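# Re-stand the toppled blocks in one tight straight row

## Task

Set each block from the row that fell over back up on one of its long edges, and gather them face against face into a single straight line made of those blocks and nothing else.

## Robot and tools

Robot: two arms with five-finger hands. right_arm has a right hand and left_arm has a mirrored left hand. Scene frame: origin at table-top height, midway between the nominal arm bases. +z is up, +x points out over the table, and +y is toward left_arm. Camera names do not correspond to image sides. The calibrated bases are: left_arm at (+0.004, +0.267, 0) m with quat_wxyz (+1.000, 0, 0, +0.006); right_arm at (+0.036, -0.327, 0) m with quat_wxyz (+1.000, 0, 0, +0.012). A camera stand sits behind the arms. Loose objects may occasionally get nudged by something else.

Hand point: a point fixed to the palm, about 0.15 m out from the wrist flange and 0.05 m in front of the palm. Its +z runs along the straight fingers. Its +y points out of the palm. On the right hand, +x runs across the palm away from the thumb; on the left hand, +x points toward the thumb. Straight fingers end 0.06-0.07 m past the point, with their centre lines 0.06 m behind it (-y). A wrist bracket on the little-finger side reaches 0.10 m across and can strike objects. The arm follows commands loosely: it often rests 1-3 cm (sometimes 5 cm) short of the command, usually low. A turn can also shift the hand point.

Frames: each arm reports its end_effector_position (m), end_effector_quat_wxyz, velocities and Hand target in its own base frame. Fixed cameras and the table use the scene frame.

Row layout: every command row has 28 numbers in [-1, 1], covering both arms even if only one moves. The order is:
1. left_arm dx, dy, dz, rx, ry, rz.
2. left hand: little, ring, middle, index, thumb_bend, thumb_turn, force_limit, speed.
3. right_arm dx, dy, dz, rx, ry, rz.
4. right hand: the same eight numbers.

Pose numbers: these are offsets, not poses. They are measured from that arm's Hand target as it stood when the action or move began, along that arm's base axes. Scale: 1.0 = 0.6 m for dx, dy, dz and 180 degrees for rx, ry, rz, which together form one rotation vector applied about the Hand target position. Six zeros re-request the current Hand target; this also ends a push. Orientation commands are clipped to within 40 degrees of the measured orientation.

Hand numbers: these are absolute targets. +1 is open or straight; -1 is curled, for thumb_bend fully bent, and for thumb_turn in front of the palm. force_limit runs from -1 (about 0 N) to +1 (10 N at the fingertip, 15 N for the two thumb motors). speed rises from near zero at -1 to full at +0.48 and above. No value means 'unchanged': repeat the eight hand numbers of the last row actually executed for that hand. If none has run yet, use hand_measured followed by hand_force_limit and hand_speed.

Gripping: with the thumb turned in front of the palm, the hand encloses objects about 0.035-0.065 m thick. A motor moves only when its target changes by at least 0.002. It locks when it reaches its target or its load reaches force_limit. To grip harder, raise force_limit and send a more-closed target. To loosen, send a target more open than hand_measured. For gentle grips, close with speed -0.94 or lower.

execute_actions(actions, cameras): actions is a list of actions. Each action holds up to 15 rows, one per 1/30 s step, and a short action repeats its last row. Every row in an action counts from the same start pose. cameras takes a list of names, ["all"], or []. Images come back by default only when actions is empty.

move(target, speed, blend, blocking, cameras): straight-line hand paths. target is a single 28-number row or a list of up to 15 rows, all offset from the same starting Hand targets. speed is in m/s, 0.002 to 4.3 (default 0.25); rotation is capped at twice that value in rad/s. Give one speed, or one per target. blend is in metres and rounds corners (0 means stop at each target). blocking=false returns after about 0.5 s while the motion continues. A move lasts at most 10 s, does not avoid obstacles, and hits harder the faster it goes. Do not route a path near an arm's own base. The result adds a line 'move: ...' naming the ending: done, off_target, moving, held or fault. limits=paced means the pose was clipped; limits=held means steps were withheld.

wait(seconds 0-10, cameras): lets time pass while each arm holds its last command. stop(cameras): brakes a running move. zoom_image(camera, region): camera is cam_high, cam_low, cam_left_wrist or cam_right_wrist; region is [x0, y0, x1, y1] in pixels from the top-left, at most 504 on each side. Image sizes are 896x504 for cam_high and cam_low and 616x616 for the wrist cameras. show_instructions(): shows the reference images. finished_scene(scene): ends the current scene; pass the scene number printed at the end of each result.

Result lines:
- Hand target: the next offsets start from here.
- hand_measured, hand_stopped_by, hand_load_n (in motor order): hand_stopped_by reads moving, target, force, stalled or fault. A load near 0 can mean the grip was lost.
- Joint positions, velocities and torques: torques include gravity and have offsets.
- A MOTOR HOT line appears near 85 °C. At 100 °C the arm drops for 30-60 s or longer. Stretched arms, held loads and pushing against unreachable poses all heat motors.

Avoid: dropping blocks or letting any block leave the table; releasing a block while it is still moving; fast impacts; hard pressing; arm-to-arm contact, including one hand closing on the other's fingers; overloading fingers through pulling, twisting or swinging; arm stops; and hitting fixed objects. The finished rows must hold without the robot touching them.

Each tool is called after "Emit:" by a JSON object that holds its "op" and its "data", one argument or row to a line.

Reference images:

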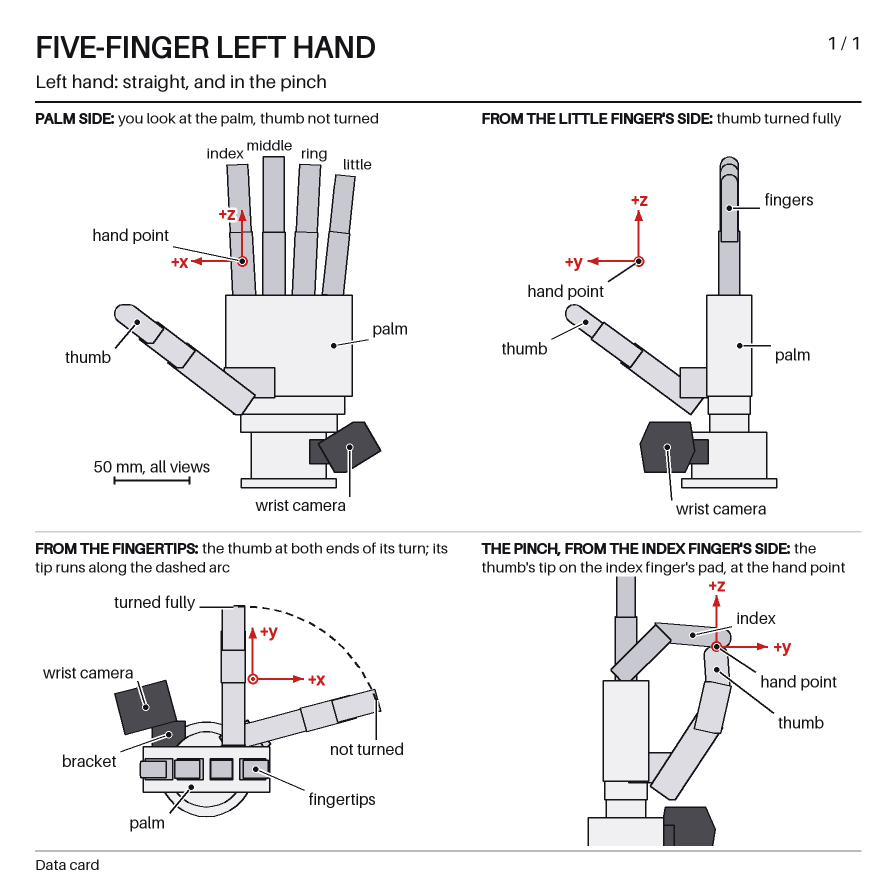

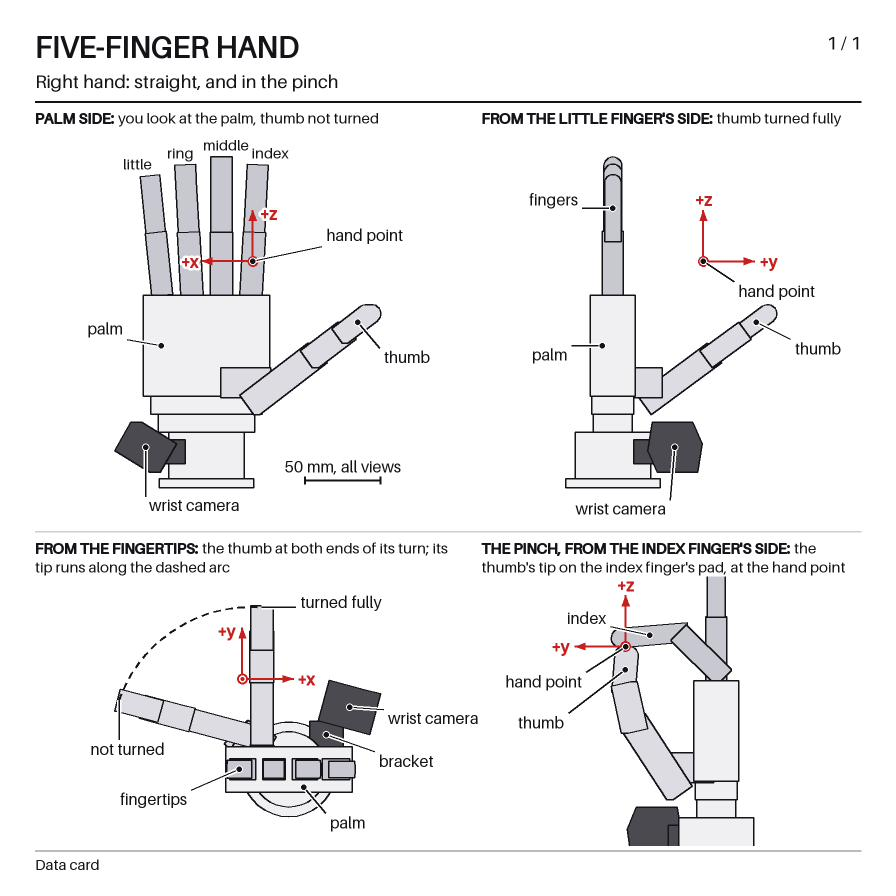

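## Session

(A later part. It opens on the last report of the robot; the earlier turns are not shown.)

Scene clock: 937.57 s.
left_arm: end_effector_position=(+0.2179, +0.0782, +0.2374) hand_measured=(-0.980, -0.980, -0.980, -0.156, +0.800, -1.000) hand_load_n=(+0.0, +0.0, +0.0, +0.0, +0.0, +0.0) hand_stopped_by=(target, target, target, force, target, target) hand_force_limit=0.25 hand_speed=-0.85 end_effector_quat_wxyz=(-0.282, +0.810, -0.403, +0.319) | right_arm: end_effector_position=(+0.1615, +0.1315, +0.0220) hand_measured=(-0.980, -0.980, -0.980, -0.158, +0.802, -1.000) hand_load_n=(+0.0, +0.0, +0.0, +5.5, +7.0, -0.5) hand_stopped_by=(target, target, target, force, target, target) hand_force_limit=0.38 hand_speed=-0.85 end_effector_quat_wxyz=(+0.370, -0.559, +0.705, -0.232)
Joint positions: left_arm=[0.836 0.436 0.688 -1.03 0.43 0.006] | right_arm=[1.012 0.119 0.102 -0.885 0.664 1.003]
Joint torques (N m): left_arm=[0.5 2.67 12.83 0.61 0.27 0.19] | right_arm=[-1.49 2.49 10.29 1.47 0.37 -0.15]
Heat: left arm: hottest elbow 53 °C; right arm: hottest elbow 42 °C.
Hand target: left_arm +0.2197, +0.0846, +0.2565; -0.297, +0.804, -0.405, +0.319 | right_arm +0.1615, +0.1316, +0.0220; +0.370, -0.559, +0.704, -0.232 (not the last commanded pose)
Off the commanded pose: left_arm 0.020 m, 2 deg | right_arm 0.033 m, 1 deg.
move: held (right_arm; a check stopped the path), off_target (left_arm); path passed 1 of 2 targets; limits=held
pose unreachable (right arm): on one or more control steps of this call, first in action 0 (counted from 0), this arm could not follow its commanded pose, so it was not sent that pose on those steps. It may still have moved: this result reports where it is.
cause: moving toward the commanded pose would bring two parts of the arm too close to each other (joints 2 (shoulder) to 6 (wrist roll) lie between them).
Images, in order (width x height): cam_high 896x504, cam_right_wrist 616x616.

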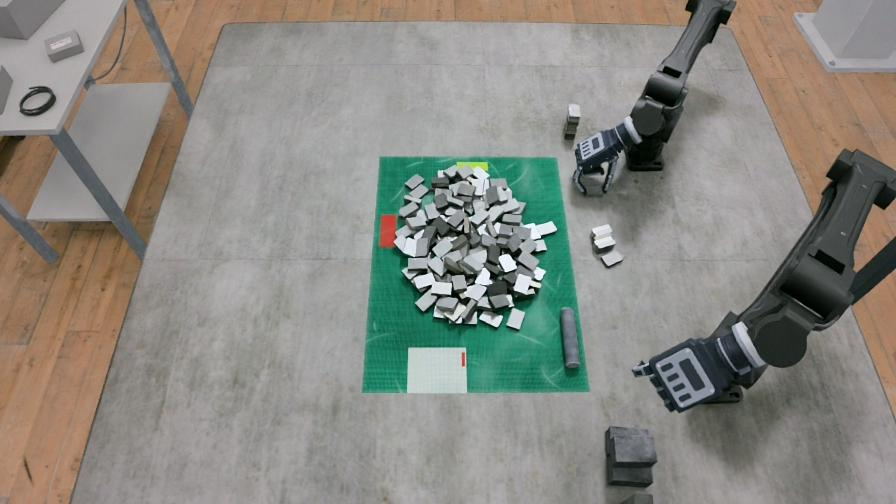

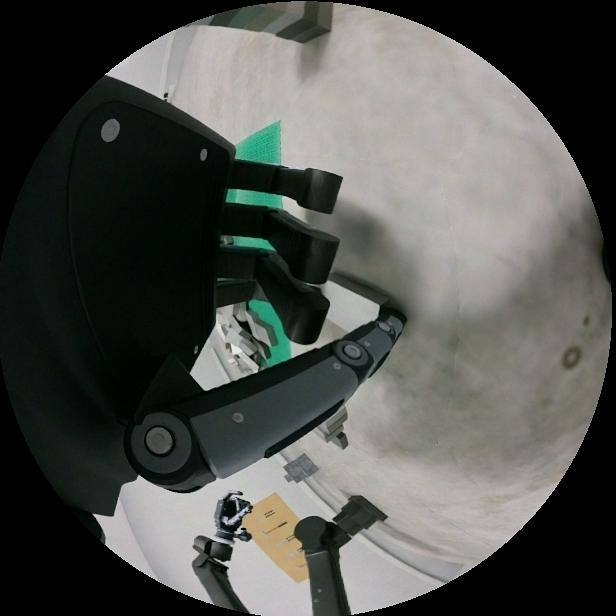

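Emit:
{"op": "move", "data": {
  "target": [0,0,0,0,0,0,-0.98,-0.98,-0.98,-0.3,0.8,-1,0.25,-0.85, 0.015,0.03,0.06,-0.08,-0.008,0.0,-0.98,-0.98,-0.98,-0.36,0.80,-1,0.38,-0.85],
  "speed": 0.1,
  "cameras": ["cam_high","cam_right_wrist"]
}}

Emit:
{"op": "zoom_image", "data": {
  "camera": "cam_high",
  "region": [570, 150, 630, 200]
}}

Emit:
{"op": "zoom_image", "data": {
  "camera": "cam_right_wrist",
  "region": [300, 240, 460, 380]
}}

Scene clock: 945.73 s.
left_arm: end_effector_position=(+0.2179, +0.0782, +0.2374) hand_measured=(-0.980, -0.980, -0.980, -0.156, +0.800, -1.000) hand_load_n=(+0.0, +0.5, +0.0, +0.0, +0.0, +0.0) hand_stopped_by=(target, target, target, force, target, target) hand_force_limit=0.25 hand_speed=-0.85 end_effector_quat_wxyz=(-0.282, +0.810, -0.403, +0.319) | right_arm: end_effector_position=(+0.1663, +0.1343, +0.0368) hand_measured=(-0.980, -0.980, -0.980, -0.158, +0.800, -1.000) hand_load_n=(+0.0, +0.0, +0.0, +0.0, +0.5, +0.0) hand_stopped_by=(target, target, target, force, target, target) hand_force_limit=0.38 hand_speed=-0.85 end_effector_quat_wxyz=(-0.291, +0.606, -0.661, +0.333)
Joint positions: left_arm=[0.836 0.436 0.688 -1.03 0.43 0.006] | right_arm=[1.196 0.571 0.254 -0.925 0.872 1.129]
Joint torques (N m): left_arm=[0.5 2.67 12.83 0.62 0.27 0.19] | right_arm=[-1.2 1.49 13.57 0.68 0.69 -0.01]
Heat: left arm: hottest elbow 53 °C; right arm: hottest elbow 43 °C.
Hand target: left_arm +0.2197, +0.0846, +0.2565; -0.297, +0.804, -0.405, +0.319 | right_arm +0.1705, +0.1496, +0.0580; -0.306, +0.598, -0.665, +0.326
Off the commanded pose: left_arm 0.020 m, 2 deg | right_arm 0.026 m, 2 deg.
move: off_target (left_arm, right_arm)
Images, in order (width x height): cam_high 896x504, cam_right_wrist 616x616.

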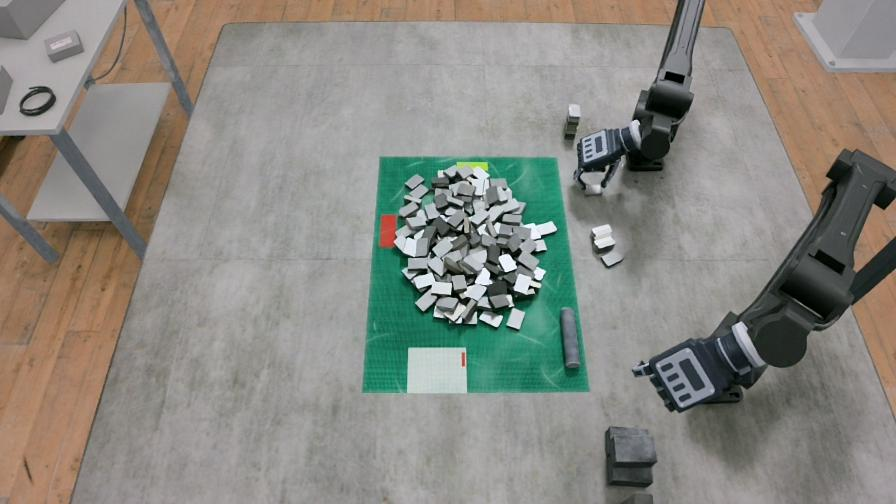

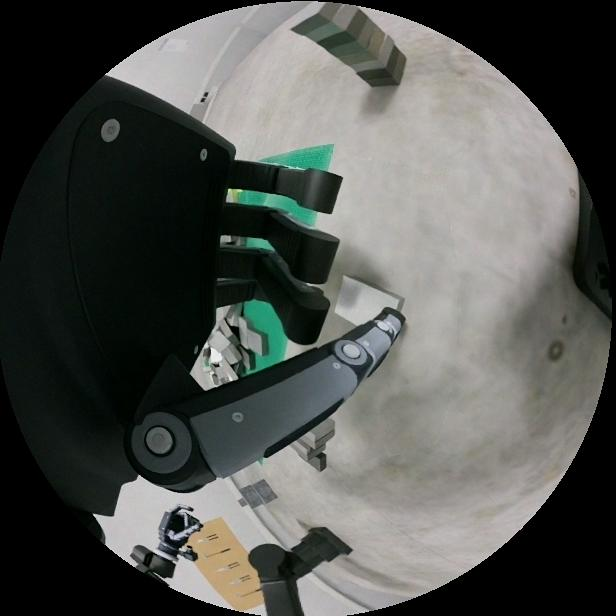

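Scaled by 8.400 from the camera's 896x504 image, which has a finer 1280x720 frame.

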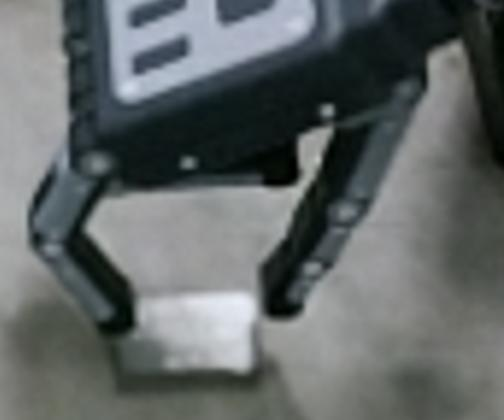

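Scaled by 3.150 from the camera's 616x616 image, which has a finer 880x880 frame.

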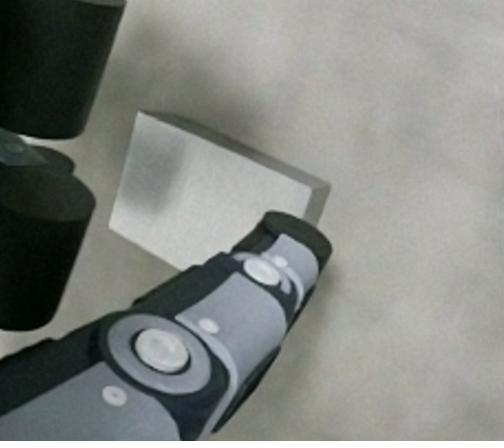

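Emit:
{"op": "move", "data": {
  "target": [0,0,0,0,0,0,-0.98,-0.98,-0.98,-0.3,0.8,-1,0.25,-0.85, -0.0175,-0.0352,-0.035,0.0488,0.018,0.0,-0.98,-0.98,-0.98,0.03,0.80,-1,0.2,-0.5],
  "speed": 0.15,
  "cameras": ["cam_high","cam_right_wrist"]
}}

Emit:
{"op": "zoom_image", "data": {
  "camera": "cam_high",
  "region": [570, 150, 630, 200]
}}

Emit:
{"op": "zoom_image", "data": {
  "camera": "cam_right_wrist",
  "region": [300, 240, 460, 380]
}}

Scene clock: 977.03 s.
left_arm: end_effector_position=(+0.2179, +0.0782, +0.2374) hand_measured=(-0.980, -0.980, -0.980, -0.156, +0.800, -1.000) hand_load_n=(+0.0, +0.0, +0.0, +0.0, +0.0, +0.0) hand_stopped_by=(target, target, target, force, target, target) hand_force_limit=0.25 hand_speed=-0.85 end_effector_quat_wxyz=(-0.282, +0.810, -0.403, +0.319) | right_arm: end_effector_position=(+0.1598, +0.1307, +0.0365) hand_measured=(-0.980, -0.980, -0.980, +0.030, +0.800, -1.000) hand_load_n=(+0.0, +0.0, +0.0, +0.0, +0.0, +0.0) hand_stopped_by=(target, target, target, target, target, target) hand_force_limit=0.20 hand_speed=-0.50 end_effector_quat_wxyz=(+0.332, -0.582, +0.697, -0.256)
Joint positions: left_arm=[0.836 0.436 0.688 -1.03 0.43 0.006] | right_arm=[1.057 0.279 0.187 -0.925 0.705 1.028]
Joint torques (N m): left_arm=[0.5 2.67 12.81 0.61 0.27 0.19] | right_arm=[-2.08 0.5 10.09 1.16 0.28 -0.17]
Heat: left arm: hottest elbow 53 °C; right arm: hottest elbow 49 °C.
Hand target: left_arm +0.2197, +0.0846, +0.2565; -0.297, +0.804, -0.405, +0.319 | right_arm +0.1600, +0.1286, +0.0371; +0.333, -0.582, +0.696, -0.257
Off the commanded pose: left_arm 0.020 m, 2 deg | right_arm 0.002 m, 0 deg.
move: off_target (left_arm)
Images, in order (width x height): cam_high 896x504, cam_right_wrist 616x616.

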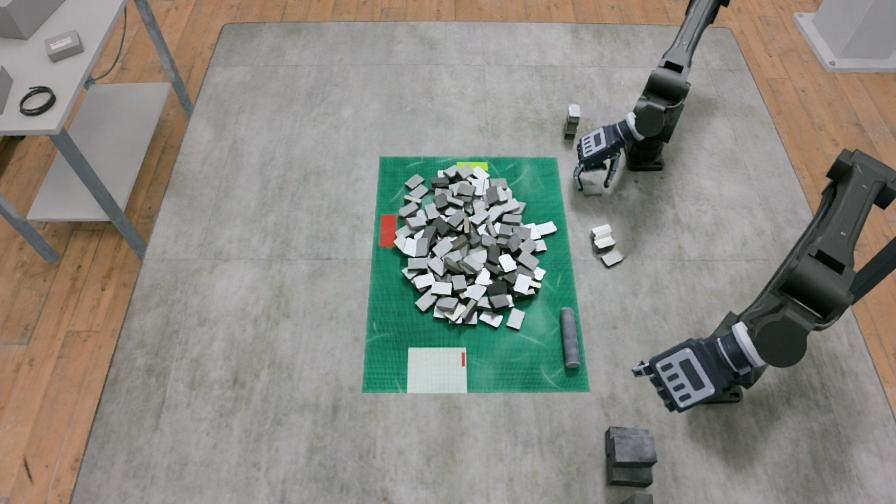

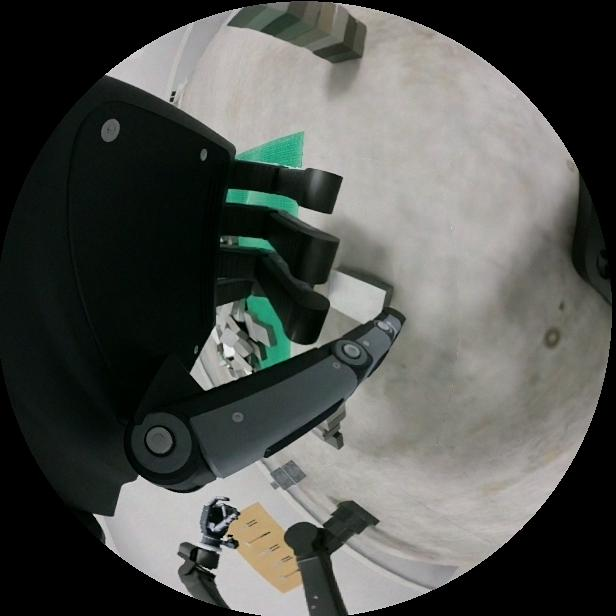

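Scaled by 8.400 from the camera's 896x504 image, which has a finer 1280x720 frame.

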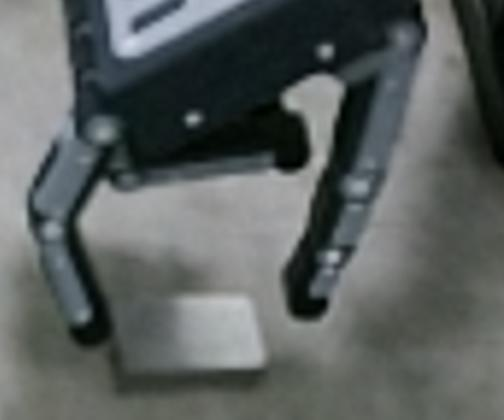

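Scaled by 3.150 from the camera's 616x616 image, which has a finer 880x880 frame.

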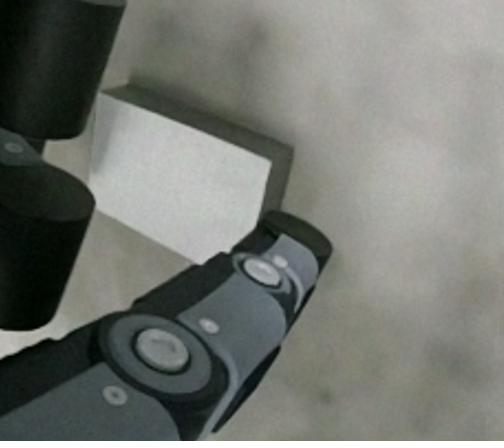

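Emit:
{"op": "move", "data": {
  "target": [
    [0,0,0,0,0,0,-0.98,-0.98,-0.98,-0.3,0.8,-1,0.25,-0.85, 0.0,-0.005,-0.037,0.0,0.0,0.0,-0.98,-0.98,-0.98,0.0,0.80,-1,0.2,-0.5],
    [0,0,0,0,0,0,-0.98,-0.98,-0.98,-0.3,0.8,-1,0.25,-0.85, 0.0,-0.005,-0.037,0.0,0.0,0.0,-0.98,-0.98,-0.98,-0.3,0.80,-1,0.25,-0.85]
  ],
  "speed": 0.1,
  "cameras": ["cam_high","cam_right_wrist"]
}}

Emit:
{"op": "zoom_image", "data": {
  "camera": "cam_high",
  "region": [570, 150, 630, 200]
}}

Emit:
{"op": "zoom_image", "data": {
  "camera": "cam_right_wrist",
  "region": [300, 240, 460, 380]
}}

Scene clock: 987.03 s.
left_arm: end_effector_position=(+0.2179, +0.0782, +0.2374) hand_measured=(-0.980, -0.980, -0.980, -0.156, +0.800, -1.000) hand_load_n=(+0.5, +0.0, +0.0, +0.0, +0.0, +0.0) hand_stopped_by=(target, target, target, force, target, target) hand_force_limit=0.25 hand_speed=-0.85 end_effector_quat_wxyz=(-0.282, +0.810, -0.403, +0.319) | right_arm: end_effector_position=(+0.1599, +0.1252, +0.0188) hand_measured=(-0.980, -0.980, -0.980, -0.136, +0.802, -1.000) hand_load_n=(+0.0, +0.5, +0.0, +7.0, +5.5, -5.0) hand_stopped_by=(target, target, target, force, target, target) hand_force_limit=0.25 hand_speed=-0.85 end_effector_quat_wxyz=(+0.329, -0.583, +0.696, -0.260)
Joint positions: left_arm=[0.836 0.436 0.688 -1.03 0.43 0.006] | right_arm=[1.037 0.266 0.14 -0.884 0.699 1.003]
Joint torques (N m): left_arm=[0.5 2.67 12.83 0.62 0.27 0.19] | right_arm=[-0.79 1.14 9.02 1.66 0.22 -0.06]
Heat: left arm: hottest elbow 53 °C; right arm: hottest elbow 48 °C.
Hand target: left_arm +0.2197, +0.0846, +0.2565; -0.297, +0.804, -0.405, +0.319 | right_arm +0.1599, +0.1256, +0.0149; +0.332, -0.582, +0.696, -0.257
Off the commanded pose: left_arm 0.020 m, 2 deg | right_arm 0.004 m, 1 deg.
move: off_target (left_arm)
Images, in order (width x height): cam_high 896x504, cam_right_wrist 616x616.

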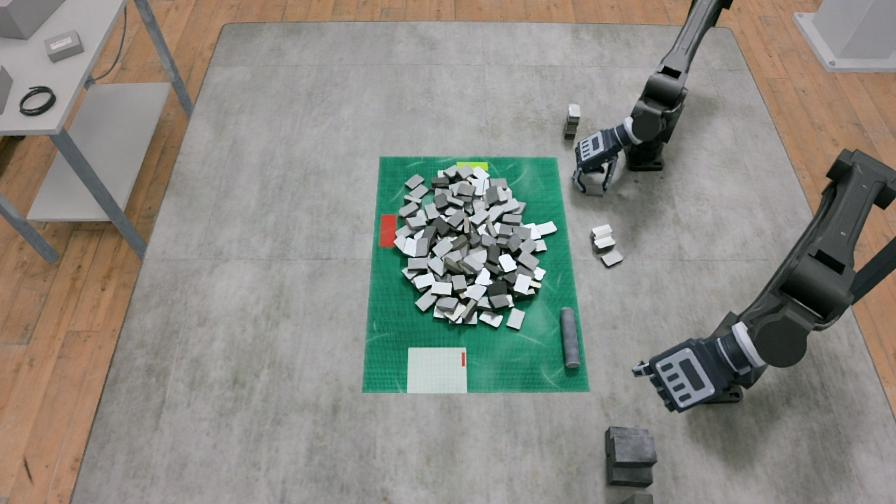

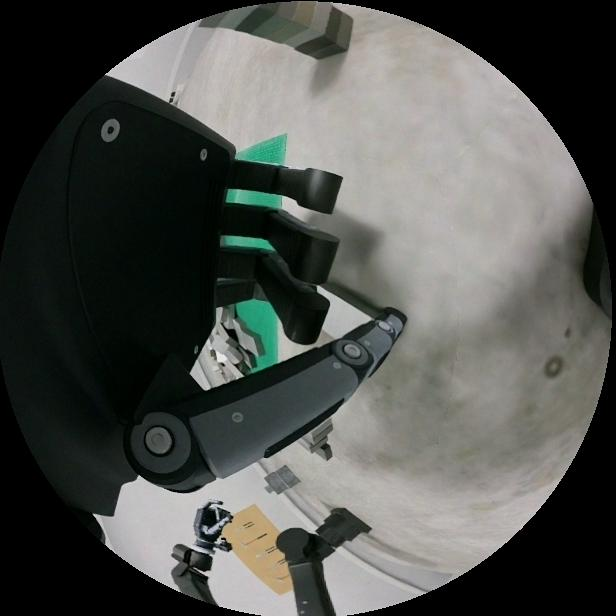

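Scaled by 8.400 from the camera's 896x504 image, which has a finer 1280x720 frame.

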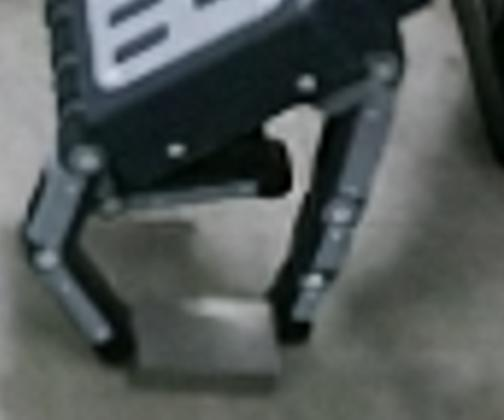

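Scaled by 3.150 from the camera's 616x616 image, which has a finer 880x880 frame.

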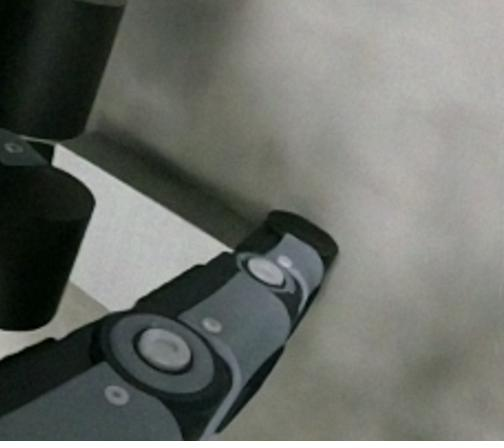

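Emit:
{"op": "move", "data": {
  "target": [
    [0,0,0,0,0,0,-0.98,-0.98,-0.98,-0.3,0.8,-1,0.25,-0.85, 0.004,0.02,0.04,-0.03,-0.002,0.0,-0.98,-0.98,-0.98,-0.3,0.80,-1,0.25,-0.85],
    [0,0,0,0,0,0,-0.98,-0.98,-0.98,-0.3,0.8,-1,0.25,-0.85, 0.015,0.035,0.09,-0.08,-0.008,0.0,-0.98,-0.98,-0.98,-0.3,0.80,-1,0.25,-0.85]
  ],
  "speed": 0.1,
  "blend": [0.01,0],
  "cameras": ["cam_high","cam_right_wrist"]
}}

Emit:
{"op": "zoom_image", "data": {
  "camera": "cam_high",
  "region": [570, 150, 630, 200]
}}

Emit:
{"op": "zoom_image", "data": {
  "camera": "cam_right_wrist",
  "region": [300, 240, 460, 380]
}}

Scene clock: 994.67 s.
left_arm: end_effector_position=(+0.2179, +0.0782, +0.2374) hand_measured=(-0.980, -0.980, -0.980, -0.156, +0.800, -1.000) hand_load_n=(+0.0, +0.0, +0.0, +0.0, +0.0, +0.0) hand_stopped_by=(target, target, target, force, target, target) hand_force_limit=0.25 hand_speed=-0.85 end_effector_quat_wxyz=(-0.282, +0.810, -0.403, +0.319) | right_arm: end_effector_position=(+0.1634, +0.1286, +0.0467) hand_measured=(-0.980, -0.980, -0.980, -0.136, +0.802, -1.000) hand_load_n=(+0.0, +0.0, +0.0, +6.0, +6.0, -1.0) hand_stopped_by=(target, target, target, force, target, target) hand_force_limit=0.25 hand_speed=-0.85 end_effector_quat_wxyz=(-0.247, +0.625, -0.649, +0.356)
Joint positions: left_arm=[0.836 0.436 0.688 -1.03 0.43 0.006] | right_arm=[1.208 0.659 0.324 -1.035 0.88 1.151]
Joint torques (N m): left_arm=[0.5 2.67 12.83 0.61 0.27 0.19] | right_arm=[-1.08 0.5 13.41 0.5 0.8 0.06]
Heat: left arm: hottest elbow 53 °C; right arm: hottest elbow 47 °C.
Hand target: left_arm +0.2197, +0.0846, +0.2565; -0.297, +0.804, -0.405, +0.319 | right_arm +0.1690, +0.1465, +0.0689; -0.266, +0.616, -0.654, +0.349
Off the commanded pose: left_arm 0.020 m, 2 deg | right_arm 0.029 m, 3 deg.
move: off_target (left_arm, right_arm)
Images, in order (width x height): cam_high 896x504, cam_right_wrist 616x616.

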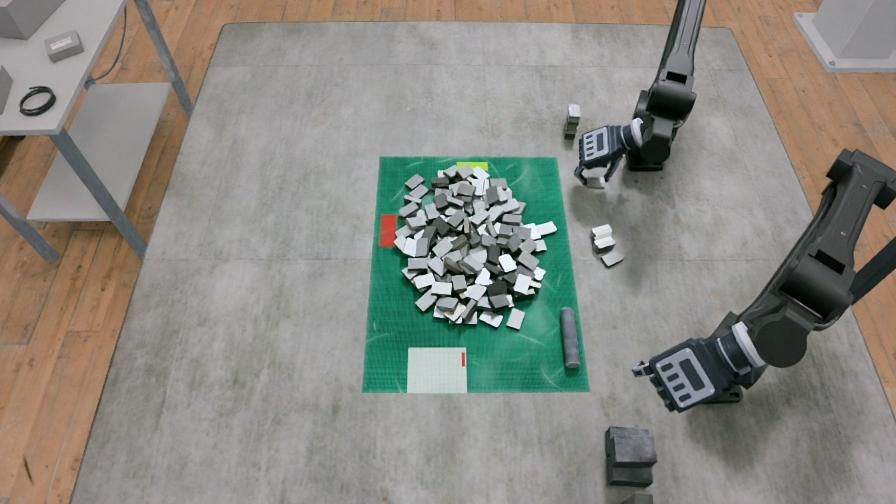

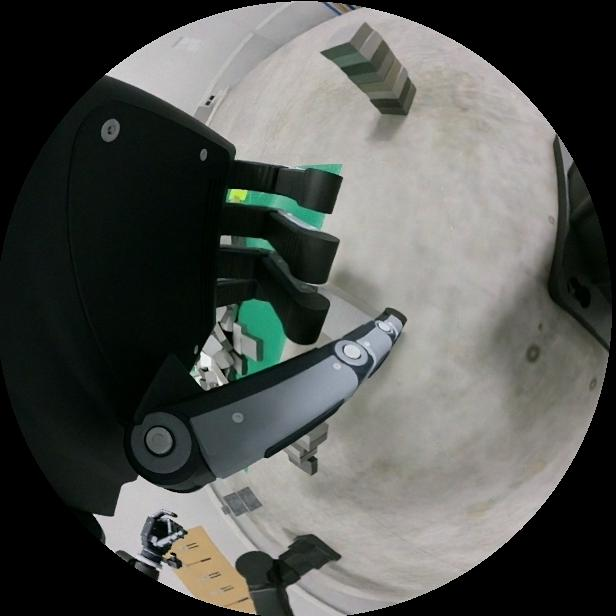

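Scaled by 8.400 from the camera's 896x504 image, which has a finer 1280x720 frame.

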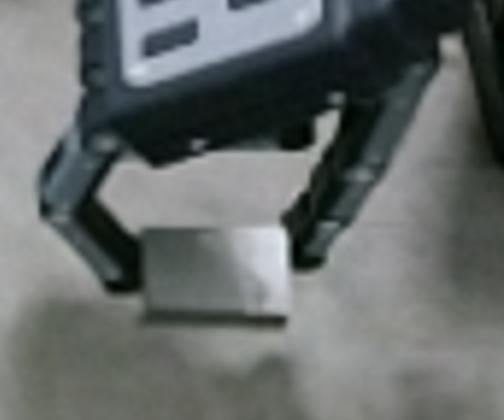

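Scaled by 3.150 from the camera's 616x616 image, which has a finer 880x880 frame.

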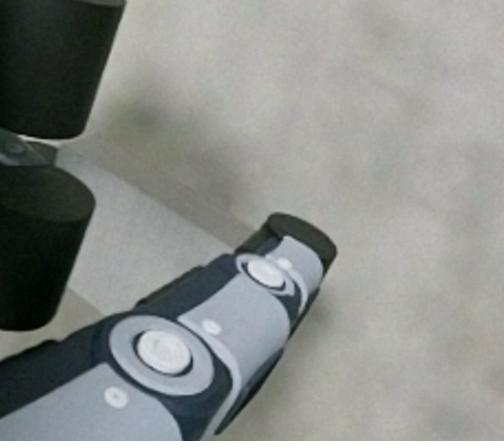

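Emit:
{"op": "move", "data": {
  "target": [0,0,0,0,0,0,-0.98,-0.98,-0.98,-0.3,0.8,-1,0.25,-0.85, 0.0113,-0.0375,-0.02,-0.3288,-0.030,0.0603,-0.98,-0.98,-0.98,-0.3,0.80,-1,0.25,-0.85],
  "speed": 0.25,
  "cameras": ["cam_high","cam_right_wrist"]
}}

Emit:
{"op": "zoom_image", "data": {
  "camera": "cam_high",
  "region": [550, 150, 650, 250]
}}

Emit:
{"op": "zoom_image", "data": {
  "camera": "cam_right_wrist",
  "region": [300, 240, 460, 380]
}}

Scene clock: 1019.33 s.
left_arm: end_effector_position=(+0.2179, +0.0782, +0.2374) hand_measured=(-0.980, -0.980, -0.980, -0.156, +0.800, -1.000) hand_load_n=(+0.0, +0.0, +0.0, +0.0, +0.0, +0.0) hand_stopped_by=(target, target, target, force, target, target) hand_force_limit=0.25 hand_speed=-0.85 end_effector_quat_wxyz=(-0.282, +0.810, -0.403, +0.319) | right_arm: end_effector_position=(+0.1748, +0.1140, +0.0545) hand_measured=(-0.980, -0.980, -0.980, -0.136, +0.802, -1.000) hand_load_n=(+0.0, +0.0, +0.0, +6.0, +6.0, -0.5) hand_stopped_by=(target, target, target, force, target, target) hand_force_limit=0.25 hand_speed=-0.85 end_effector_quat_wxyz=(+0.015, +0.707, -0.331, +0.625)
Joint positions: left_arm=[0.836 0.436 0.688 -1.03 0.43 0.006] | right_arm=[1.425 1.557 0.568 -1.53 1.187 1.397]
Joint torques (N m): left_arm=[0.5 2.67 12.82 0.62 0.27 0.19] | right_arm=[-0.67 -6.65 5.94 -1.16 0.64 -0.03]
Heat: left arm: hottest elbow 53 °C; right arm: hottest elbow 46 °C.
Hand target: left_arm +0.2197, +0.0846, +0.2565; -0.297, +0.804, -0.405, +0.319 | right_arm +0.1757, +0.1240, +0.0569; +0.013, +0.707, -0.326, +0.628
Off the commanded pose: left_arm 0.020 m, 2 deg | right_arm 0.010 m, 1 deg.
move: off_target (left_arm)
Images, in order (width x height): cam_high 896x504, cam_right_wrist 616x616.

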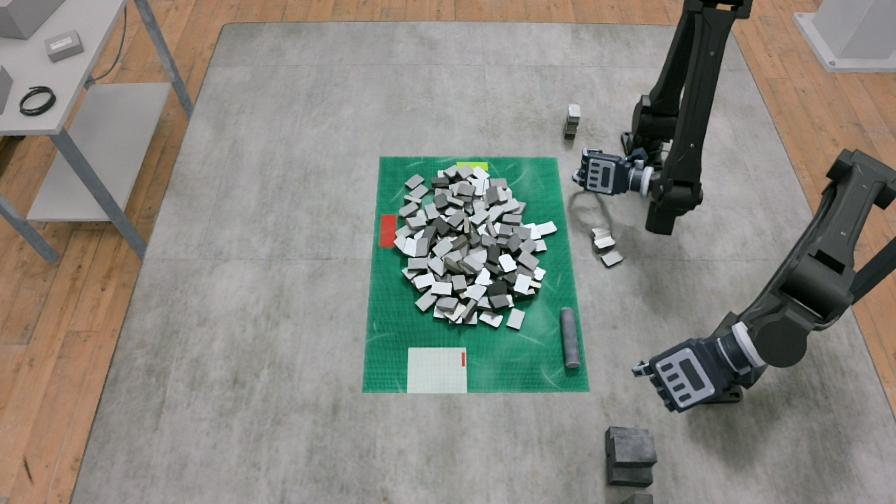

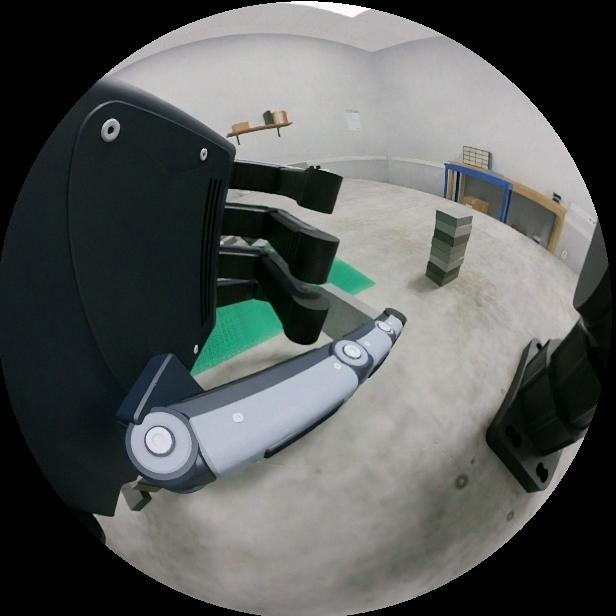

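Scaled by 5.040 from the camera's 896x504 image, which has a finer 1280x720 frame.

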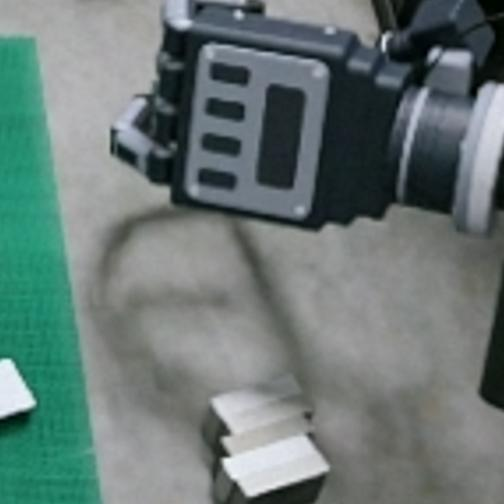

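Scaled by 3.150 from the camera's 616x616 image, which has a finer 880x880 frame.

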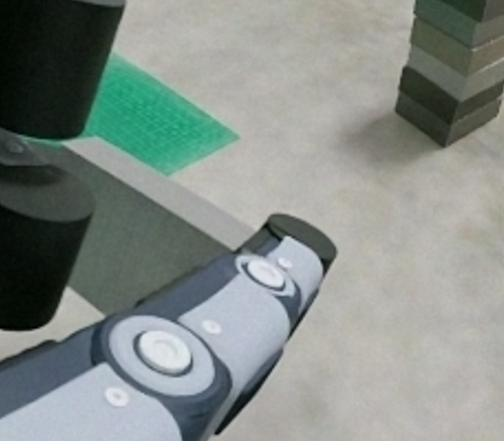

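Emit:
{"op": "move", "data": {
  "target": [0,0,0,0,0,0,-0.98,-0.98,-0.98,-0.3,0.8,-1,0.25,-0.85, 0.0,0.0,-0.06,-0.0435,-0.009,0.0,-0.98,-0.98,-0.98,-0.3,0.80,-1,0.25,-0.85],
  "speed": 0.1,
  "cameras": ["cam_high","cam_right_wrist"]
}}

Emit:
{"op": "zoom_image", "data": {
  "camera": "cam_high",
  "region": [550, 150, 650, 250]
}}

Emit:
{"op": "zoom_image", "data": {
  "camera": "cam_right_wrist",
  "region": [300, 240, 460, 380]
}}

Scene clock: 1029.37 s.
left_arm: end_effector_position=(+0.2179, +0.0782, +0.2374) hand_measured=(-0.980, -0.980, -0.980, -0.156, +0.800, -1.000) hand_load_n=(+0.0, +0.0, +0.0, +0.0, +0.0, +0.0) hand_stopped_by=(target, target, target, force, target, target) hand_force_limit=0.25 hand_speed=-0.85 end_effector_quat_wxyz=(-0.282, +0.810, -0.403, +0.319) | right_arm: end_effector_position=(+0.1761, +0.1205, +0.0233) hand_measured=(-0.980, -0.980, -0.980, -0.136, +0.802, -1.000) hand_load_n=(+0.0, +0.0, +0.0, +6.0, +5.5, -0.5) hand_stopped_by=(target, target, target, force, target, target) hand_force_limit=0.25 hand_speed=-0.85 end_effector_quat_wxyz=(+0.051, +0.695, -0.294, +0.654)
Joint positions: left_arm=[0.836 0.436 0.688 -1.03 0.43 0.006] | right_arm=[1.439 1.814 0.618 -1.554 1.197 1.526]
Joint torques (N m): left_arm=[0.5 2.73 12.83 0.61 0.27 0.19] | right_arm=[-0.67 -8.06 3.07 -1.14 0.48 -0.04]
Heat: left arm: hottest elbow 53 °C; right arm: hottest elbow 45 °C.
Hand target: left_arm +0.2197, +0.0846, +0.2565; -0.297, +0.804, -0.405, +0.319 | right_arm +0.1757, +0.1240, +0.0209; +0.057, +0.695, -0.282, +0.659
Off the commanded pose: left_arm 0.020 m, 2 deg | right_arm 0.004 m, 2 deg.
move: off_target (left_arm)
Images, in order (width x height): cam_high 896x504, cam_right_wrist 616x616.

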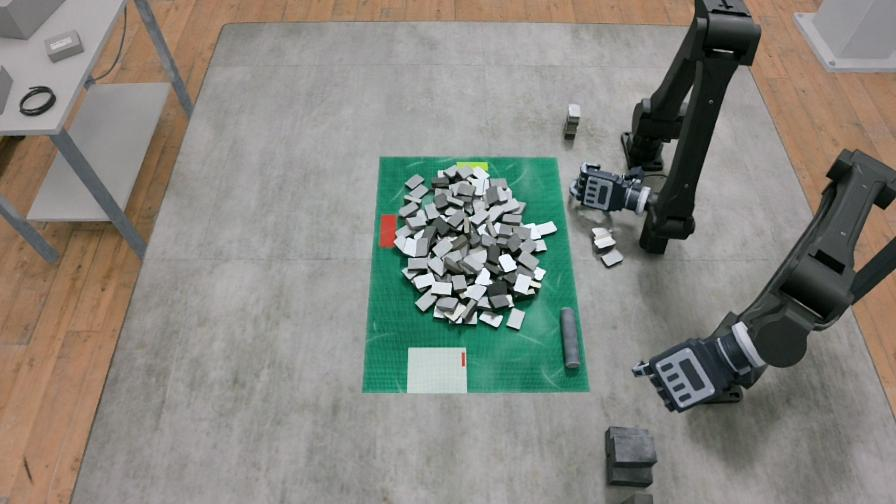

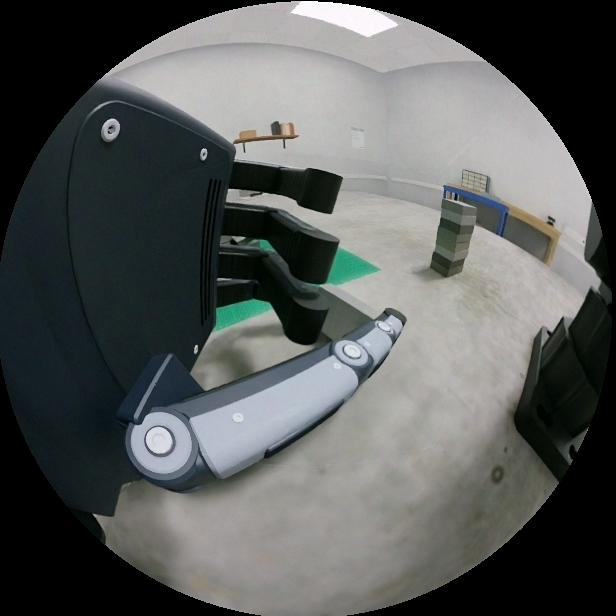

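Scaled by 5.040 from the camera's 896x504 image, which has a finer 1280x720 frame.

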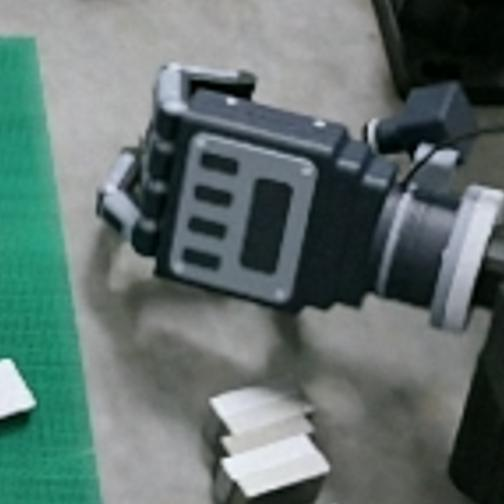

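Scaled by 3.150 from the camera's 616x616 image, which has a finer 880x880 frame.

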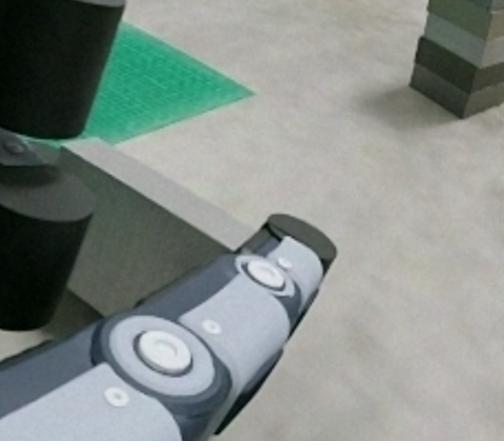

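Emit:
{"op": "move", "data": {
  "target": [0,0,0,0,0,0,-0.98,-0.98,-0.98,-0.3,0.8,-1,0.25,-0.85, 0.0,0.0,-0.012,0.0,0.0,0.0,-0.98,-0.98,-0.98,-0.3,0.80,-1,0.25,-0.85],
  "speed": 0.06
}}

Emit:
{"op": "move", "data": {
  "target": [0,0,0,0,0,0,-0.98,-0.98,-0.98,-0.3,0.8,-1,0.25,-0.85, 0.0,0.0,-0.008,0.0,0.0,0.0,-0.98,-0.98,-0.98,-0.3,0.80,-1,0.25,-0.85],
  "speed": 0.06,
  "cameras": ["cam_right_wrist"]
}}

Emit:
{"op": "zoom_image", "data": {
  "camera": "cam_right_wrist",
  "region": [300, 240, 460, 380]
}}

Scene clock: 1036.10 s.
left_arm: end_effector_position=(+0.2179, +0.0782, +0.2374) hand_measured=(-0.980, -0.980, -0.980, -0.156, +0.800, -1.000) hand_load_n=(+0.0, -0.5, +0.0, +0.0, +0.0, +0.0) hand_stopped_by=(target, target, target, force, target, target) hand_force_limit=0.25 hand_speed=-0.85 end_effector_quat_wxyz=(-0.282, +0.810, -0.403, +0.319) | right_arm: end_effector_position=(+0.1761, +0.1206, +0.0232) hand_measured=(-0.980, -0.980, -0.980, -0.136, +0.802, -1.000) hand_load_n=(+0.0, +0.0, +0.0, +5.5, +6.0, +0.0) hand_stopped_by=(target, target, target, force, target, target) hand_force_limit=0.25 hand_speed=-0.85 end_effector_quat_wxyz=(+0.052, +0.695, -0.294, +0.654)
Joint positions: left_arm=[0.836 0.436 0.688 -1.03 0.43 0.006] | right_arm=[1.439 1.815 0.618 -1.554 1.197 1.526]
Joint torques (N m): left_arm=[0.5 2.73 12.82 0.61 0.27 0.19] | right_arm=[-0.38 -6.59 3.1 -0.44 0.43 -0.08]
Heat: left arm: hottest elbow 53 °C; right arm: hottest elbow 43 °C.
Hand target: left_arm +0.2197, +0.0846, +0.2565; -0.297, +0.804, -0.405, +0.319 | right_arm +0.1757, +0.1241, +0.0136; +0.057, +0.695, -0.282, +0.659
Off the commanded pose: left_arm 0.020 m, 2 deg | right_arm 0.010 m, 2 deg.
move: off_target (left_arm)

Scene clock: 1036.80 s.
left_arm: end_effector_position=(+0.2179, +0.0782, +0.2374) hand_measured=(-0.980, -0.980, -0.980, -0.156, +0.800, -1.000) hand_load_n=(+0.0, +0.0, +0.0, +0.0, +0.0, +0.0) hand_stopped_by=(target, target, target, force, target, target) hand_force_limit=0.25 hand_speed=-0.85 end_effector_quat_wxyz=(-0.282, +0.810, -0.403, +0.319) | right_arm: end_effector_position=(+0.1761, +0.1206, +0.0231) hand_measured=(-0.980, -0.980, -0.980, -0.136, +0.802, -1.000) hand_load_n=(+0.0, +0.0, +0.5, +6.0, +6.0, -0.5) hand_stopped_by=(target, target, target, force, target, target) hand_force_limit=0.25 hand_speed=-0.85 end_effector_quat_wxyz=(+0.052, +0.695, -0.294, +0.654)
Joint positions: left_arm=[0.836 0.436 0.688 -1.03 0.43 0.006] | right_arm=[1.439 1.815 0.618 -1.554 1.197 1.526]
Joint torques (N m): left_arm=[0.5 2.67 12.83 0.61 0.27 0.19] | right_arm=[0.15 -4.95 3.12 -0.01 0.43 -0.02]
Heat: left arm: hottest elbow 53 °C; right arm: hottest elbow 43 °C.
Hand target: left_arm +0.2197, +0.0846, +0.2565; -0.297, +0.804, -0.405, +0.319 | right_arm +0.1757, +0.1241, +0.0089; +0.057, +0.695, -0.282, +0.659
Off the commanded pose: left_arm 0.020 m, 2 deg | right_arm 0.015 m, 2 deg.
move: off_target (left_arm, right_arm)
Images, in order (width x height): cam_right_wrist 616x616.

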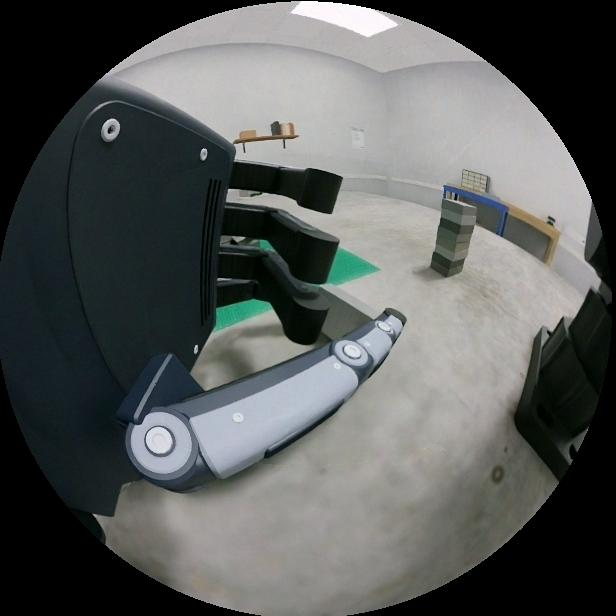

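Scaled by 3.150 from the camera's 616x616 image, which has a finer 880x880 frame.

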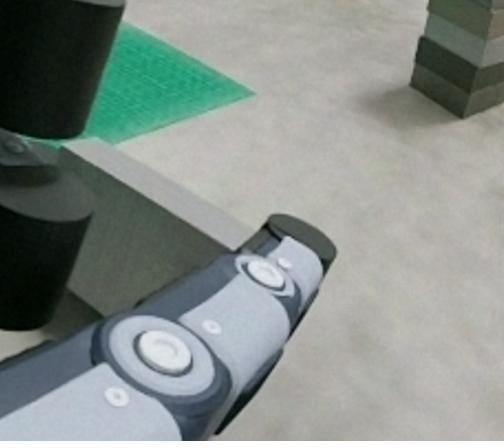

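Emit:
{"op": "move", "data": {
  "target": [
    [0,0,0,0,0,0,-0.98,-0.98,-0.98,-0.3,0.8,-1,0.25,-0.85, 0.0,0.0,0.05,0.0,0.0,0.0,-0.98,-0.98,-0.98,-0.3,0.80,-1,0.25,-0.85],
    [0,0,0,0,0,0,-0.98,-0.98,-0.98,-0.3,0.8,-1,0.25,-0.85, 0.0,0.0,0.006,0.0,0.0,0.0,-0.98,-0.98,-0.98,-0.3,0.80,-1,0.25,-0.85]
  ],
  "speed": 0.1
}}

Scene clock: 1045.90 s.
left_arm: end_effector_position=(+0.2179, +0.0782, +0.2374) hand_measured=(-0.980, -0.980, -0.980, -0.156, +0.800, -1.000) hand_load_n=(+0.0, +0.0, +0.0, +0.0, +0.0, +0.0) hand_stopped_by=(target, target, target, force, target, target) hand_force_limit=0.25 hand_speed=-0.85 end_effector_quat_wxyz=(-0.282, +0.810, -0.403, +0.319) | right_arm: end_effector_position=(+0.1759, +0.1192, +0.0260) hand_measured=(-0.980, -0.980, -0.980, -0.136, +0.802, -1.000) hand_load_n=(+0.0, +0.0, +0.0, +6.0, +6.0, +0.0) hand_stopped_by=(target, target, target, force, target, target) hand_force_limit=0.25 hand_speed=-0.85 end_effector_quat_wxyz=(+0.060, +0.695, -0.287, +0.657)
Joint positions: left_arm=[0.836 0.436 0.688 -1.03 0.43 0.006] | right_arm=[1.44 1.822 0.621 -1.577 1.197 1.532]
Joint torques (N m): left_arm=[0.5 2.67 12.83 0.61 0.27 0.19] | right_arm=[-1.03 -6.24 2.85 0.17 0.42 -0.02]
Heat: left arm: hottest elbow 54 °C; right arm: hottest elbow 42 °C.
Hand target: left_arm +0.2197, +0.0846, +0.2565; -0.297, +0.804, -0.405, +0.319 | right_arm +0.1757, +0.1241, +0.0125; +0.057, +0.695, -0.282, +0.659
Off the commanded pose: left_arm 0.020 m, 2 deg | right_arm 0.014 m, 1 deg.
move: off_target (left_arm, right_arm)

Emit:
{"op": "move", "data": {
  "target": [
    [0,0,0,0,0,0,-0.98,-0.98,-0.98,-0.3,0.8,-1,0.25,-0.85, 0.0,0.0,0.05,0.0,0.0,0.0,-0.98,-0.98,-0.98,-0.3,0.80,-1,0.25,-0.85],
    [0,0,0,0,0,0,-0.98,-0.98,-0.98,-0.3,0.8,-1,0.25,-0.85, 0.0,0.0,-0.01,0.0,0.0,0.0,-0.98,-0.98,-0.98,-0.3,0.80,-1,0.25,-0.85]
  ],
  "speed": 0.15,
  "cameras": ["cam_high"]
}}

Scene clock: 1054.80 s.
left_arm: end_effector_position=(+0.2179, +0.0782, +0.2374) hand_measured=(-0.980, -0.980, -0.980, -0.156, +0.800, -1.000) hand_load_n=(+0.0, +0.0, +0.0, +0.0, +0.0, +0.0) hand_stopped_by=(target, target, target, force, target, target) hand_force_limit=0.25 hand_speed=-0.85 end_effector_quat_wxyz=(-0.282, +0.810, -0.403, +0.319) | right_arm: end_effector_position=(+0.1761, +0.1217, +0.0246) hand_measured=(-0.980, -0.980, -0.980, -0.136, +0.802, -1.000) hand_load_n=(+0.0, +0.0, +0.0, +5.5, +5.5, +0.0) hand_stopped_by=(target, target, target, force, target, target) hand_force_limit=0.25 hand_speed=-0.85 end_effector_quat_wxyz=(+0.056, +0.694, -0.290, +0.656)
Joint positions: left_arm=[0.836 0.436 0.688 -1.03 0.43 0.006] | right_arm=[1.44 1.824 0.626 -1.572 1.196 1.534]
Joint torques (N m): left_arm=[0.5 2.67 12.83 0.64 0.27 0.19] | right_arm=[0.26 -4.89 2.63 0.76 0.39 -0.08]
Heat: left arm: hottest elbow 54 °C; right arm: hottest elbow 41 °C.
Hand target: left_arm +0.2197, +0.0846, +0.2565; -0.297, +0.804, -0.405, +0.319 | right_arm +0.1758, +0.1241, +0.0064; +0.057, +0.695, -0.283, +0.659
Off the commanded pose: left_arm 0.020 m, 2 deg | right_arm 0.018 m, 1 deg.
move: off_target (left_arm, right_arm)
Images, in order (width x height): cam_high 896x504.

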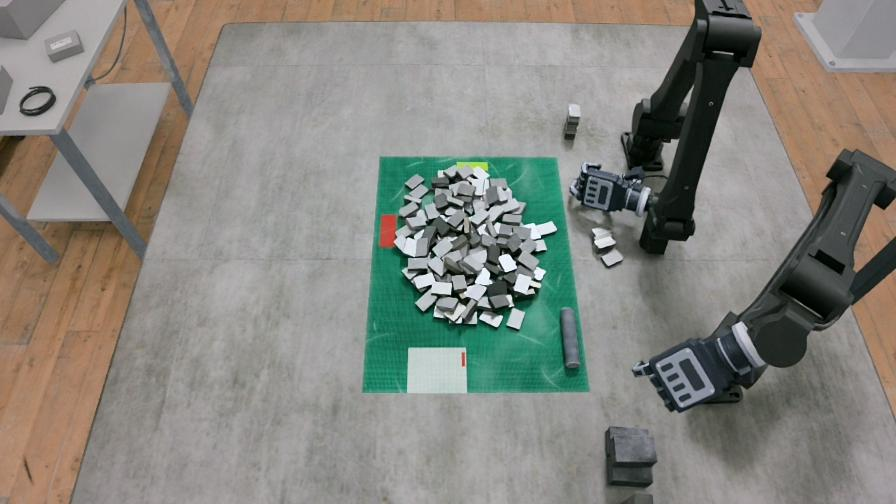

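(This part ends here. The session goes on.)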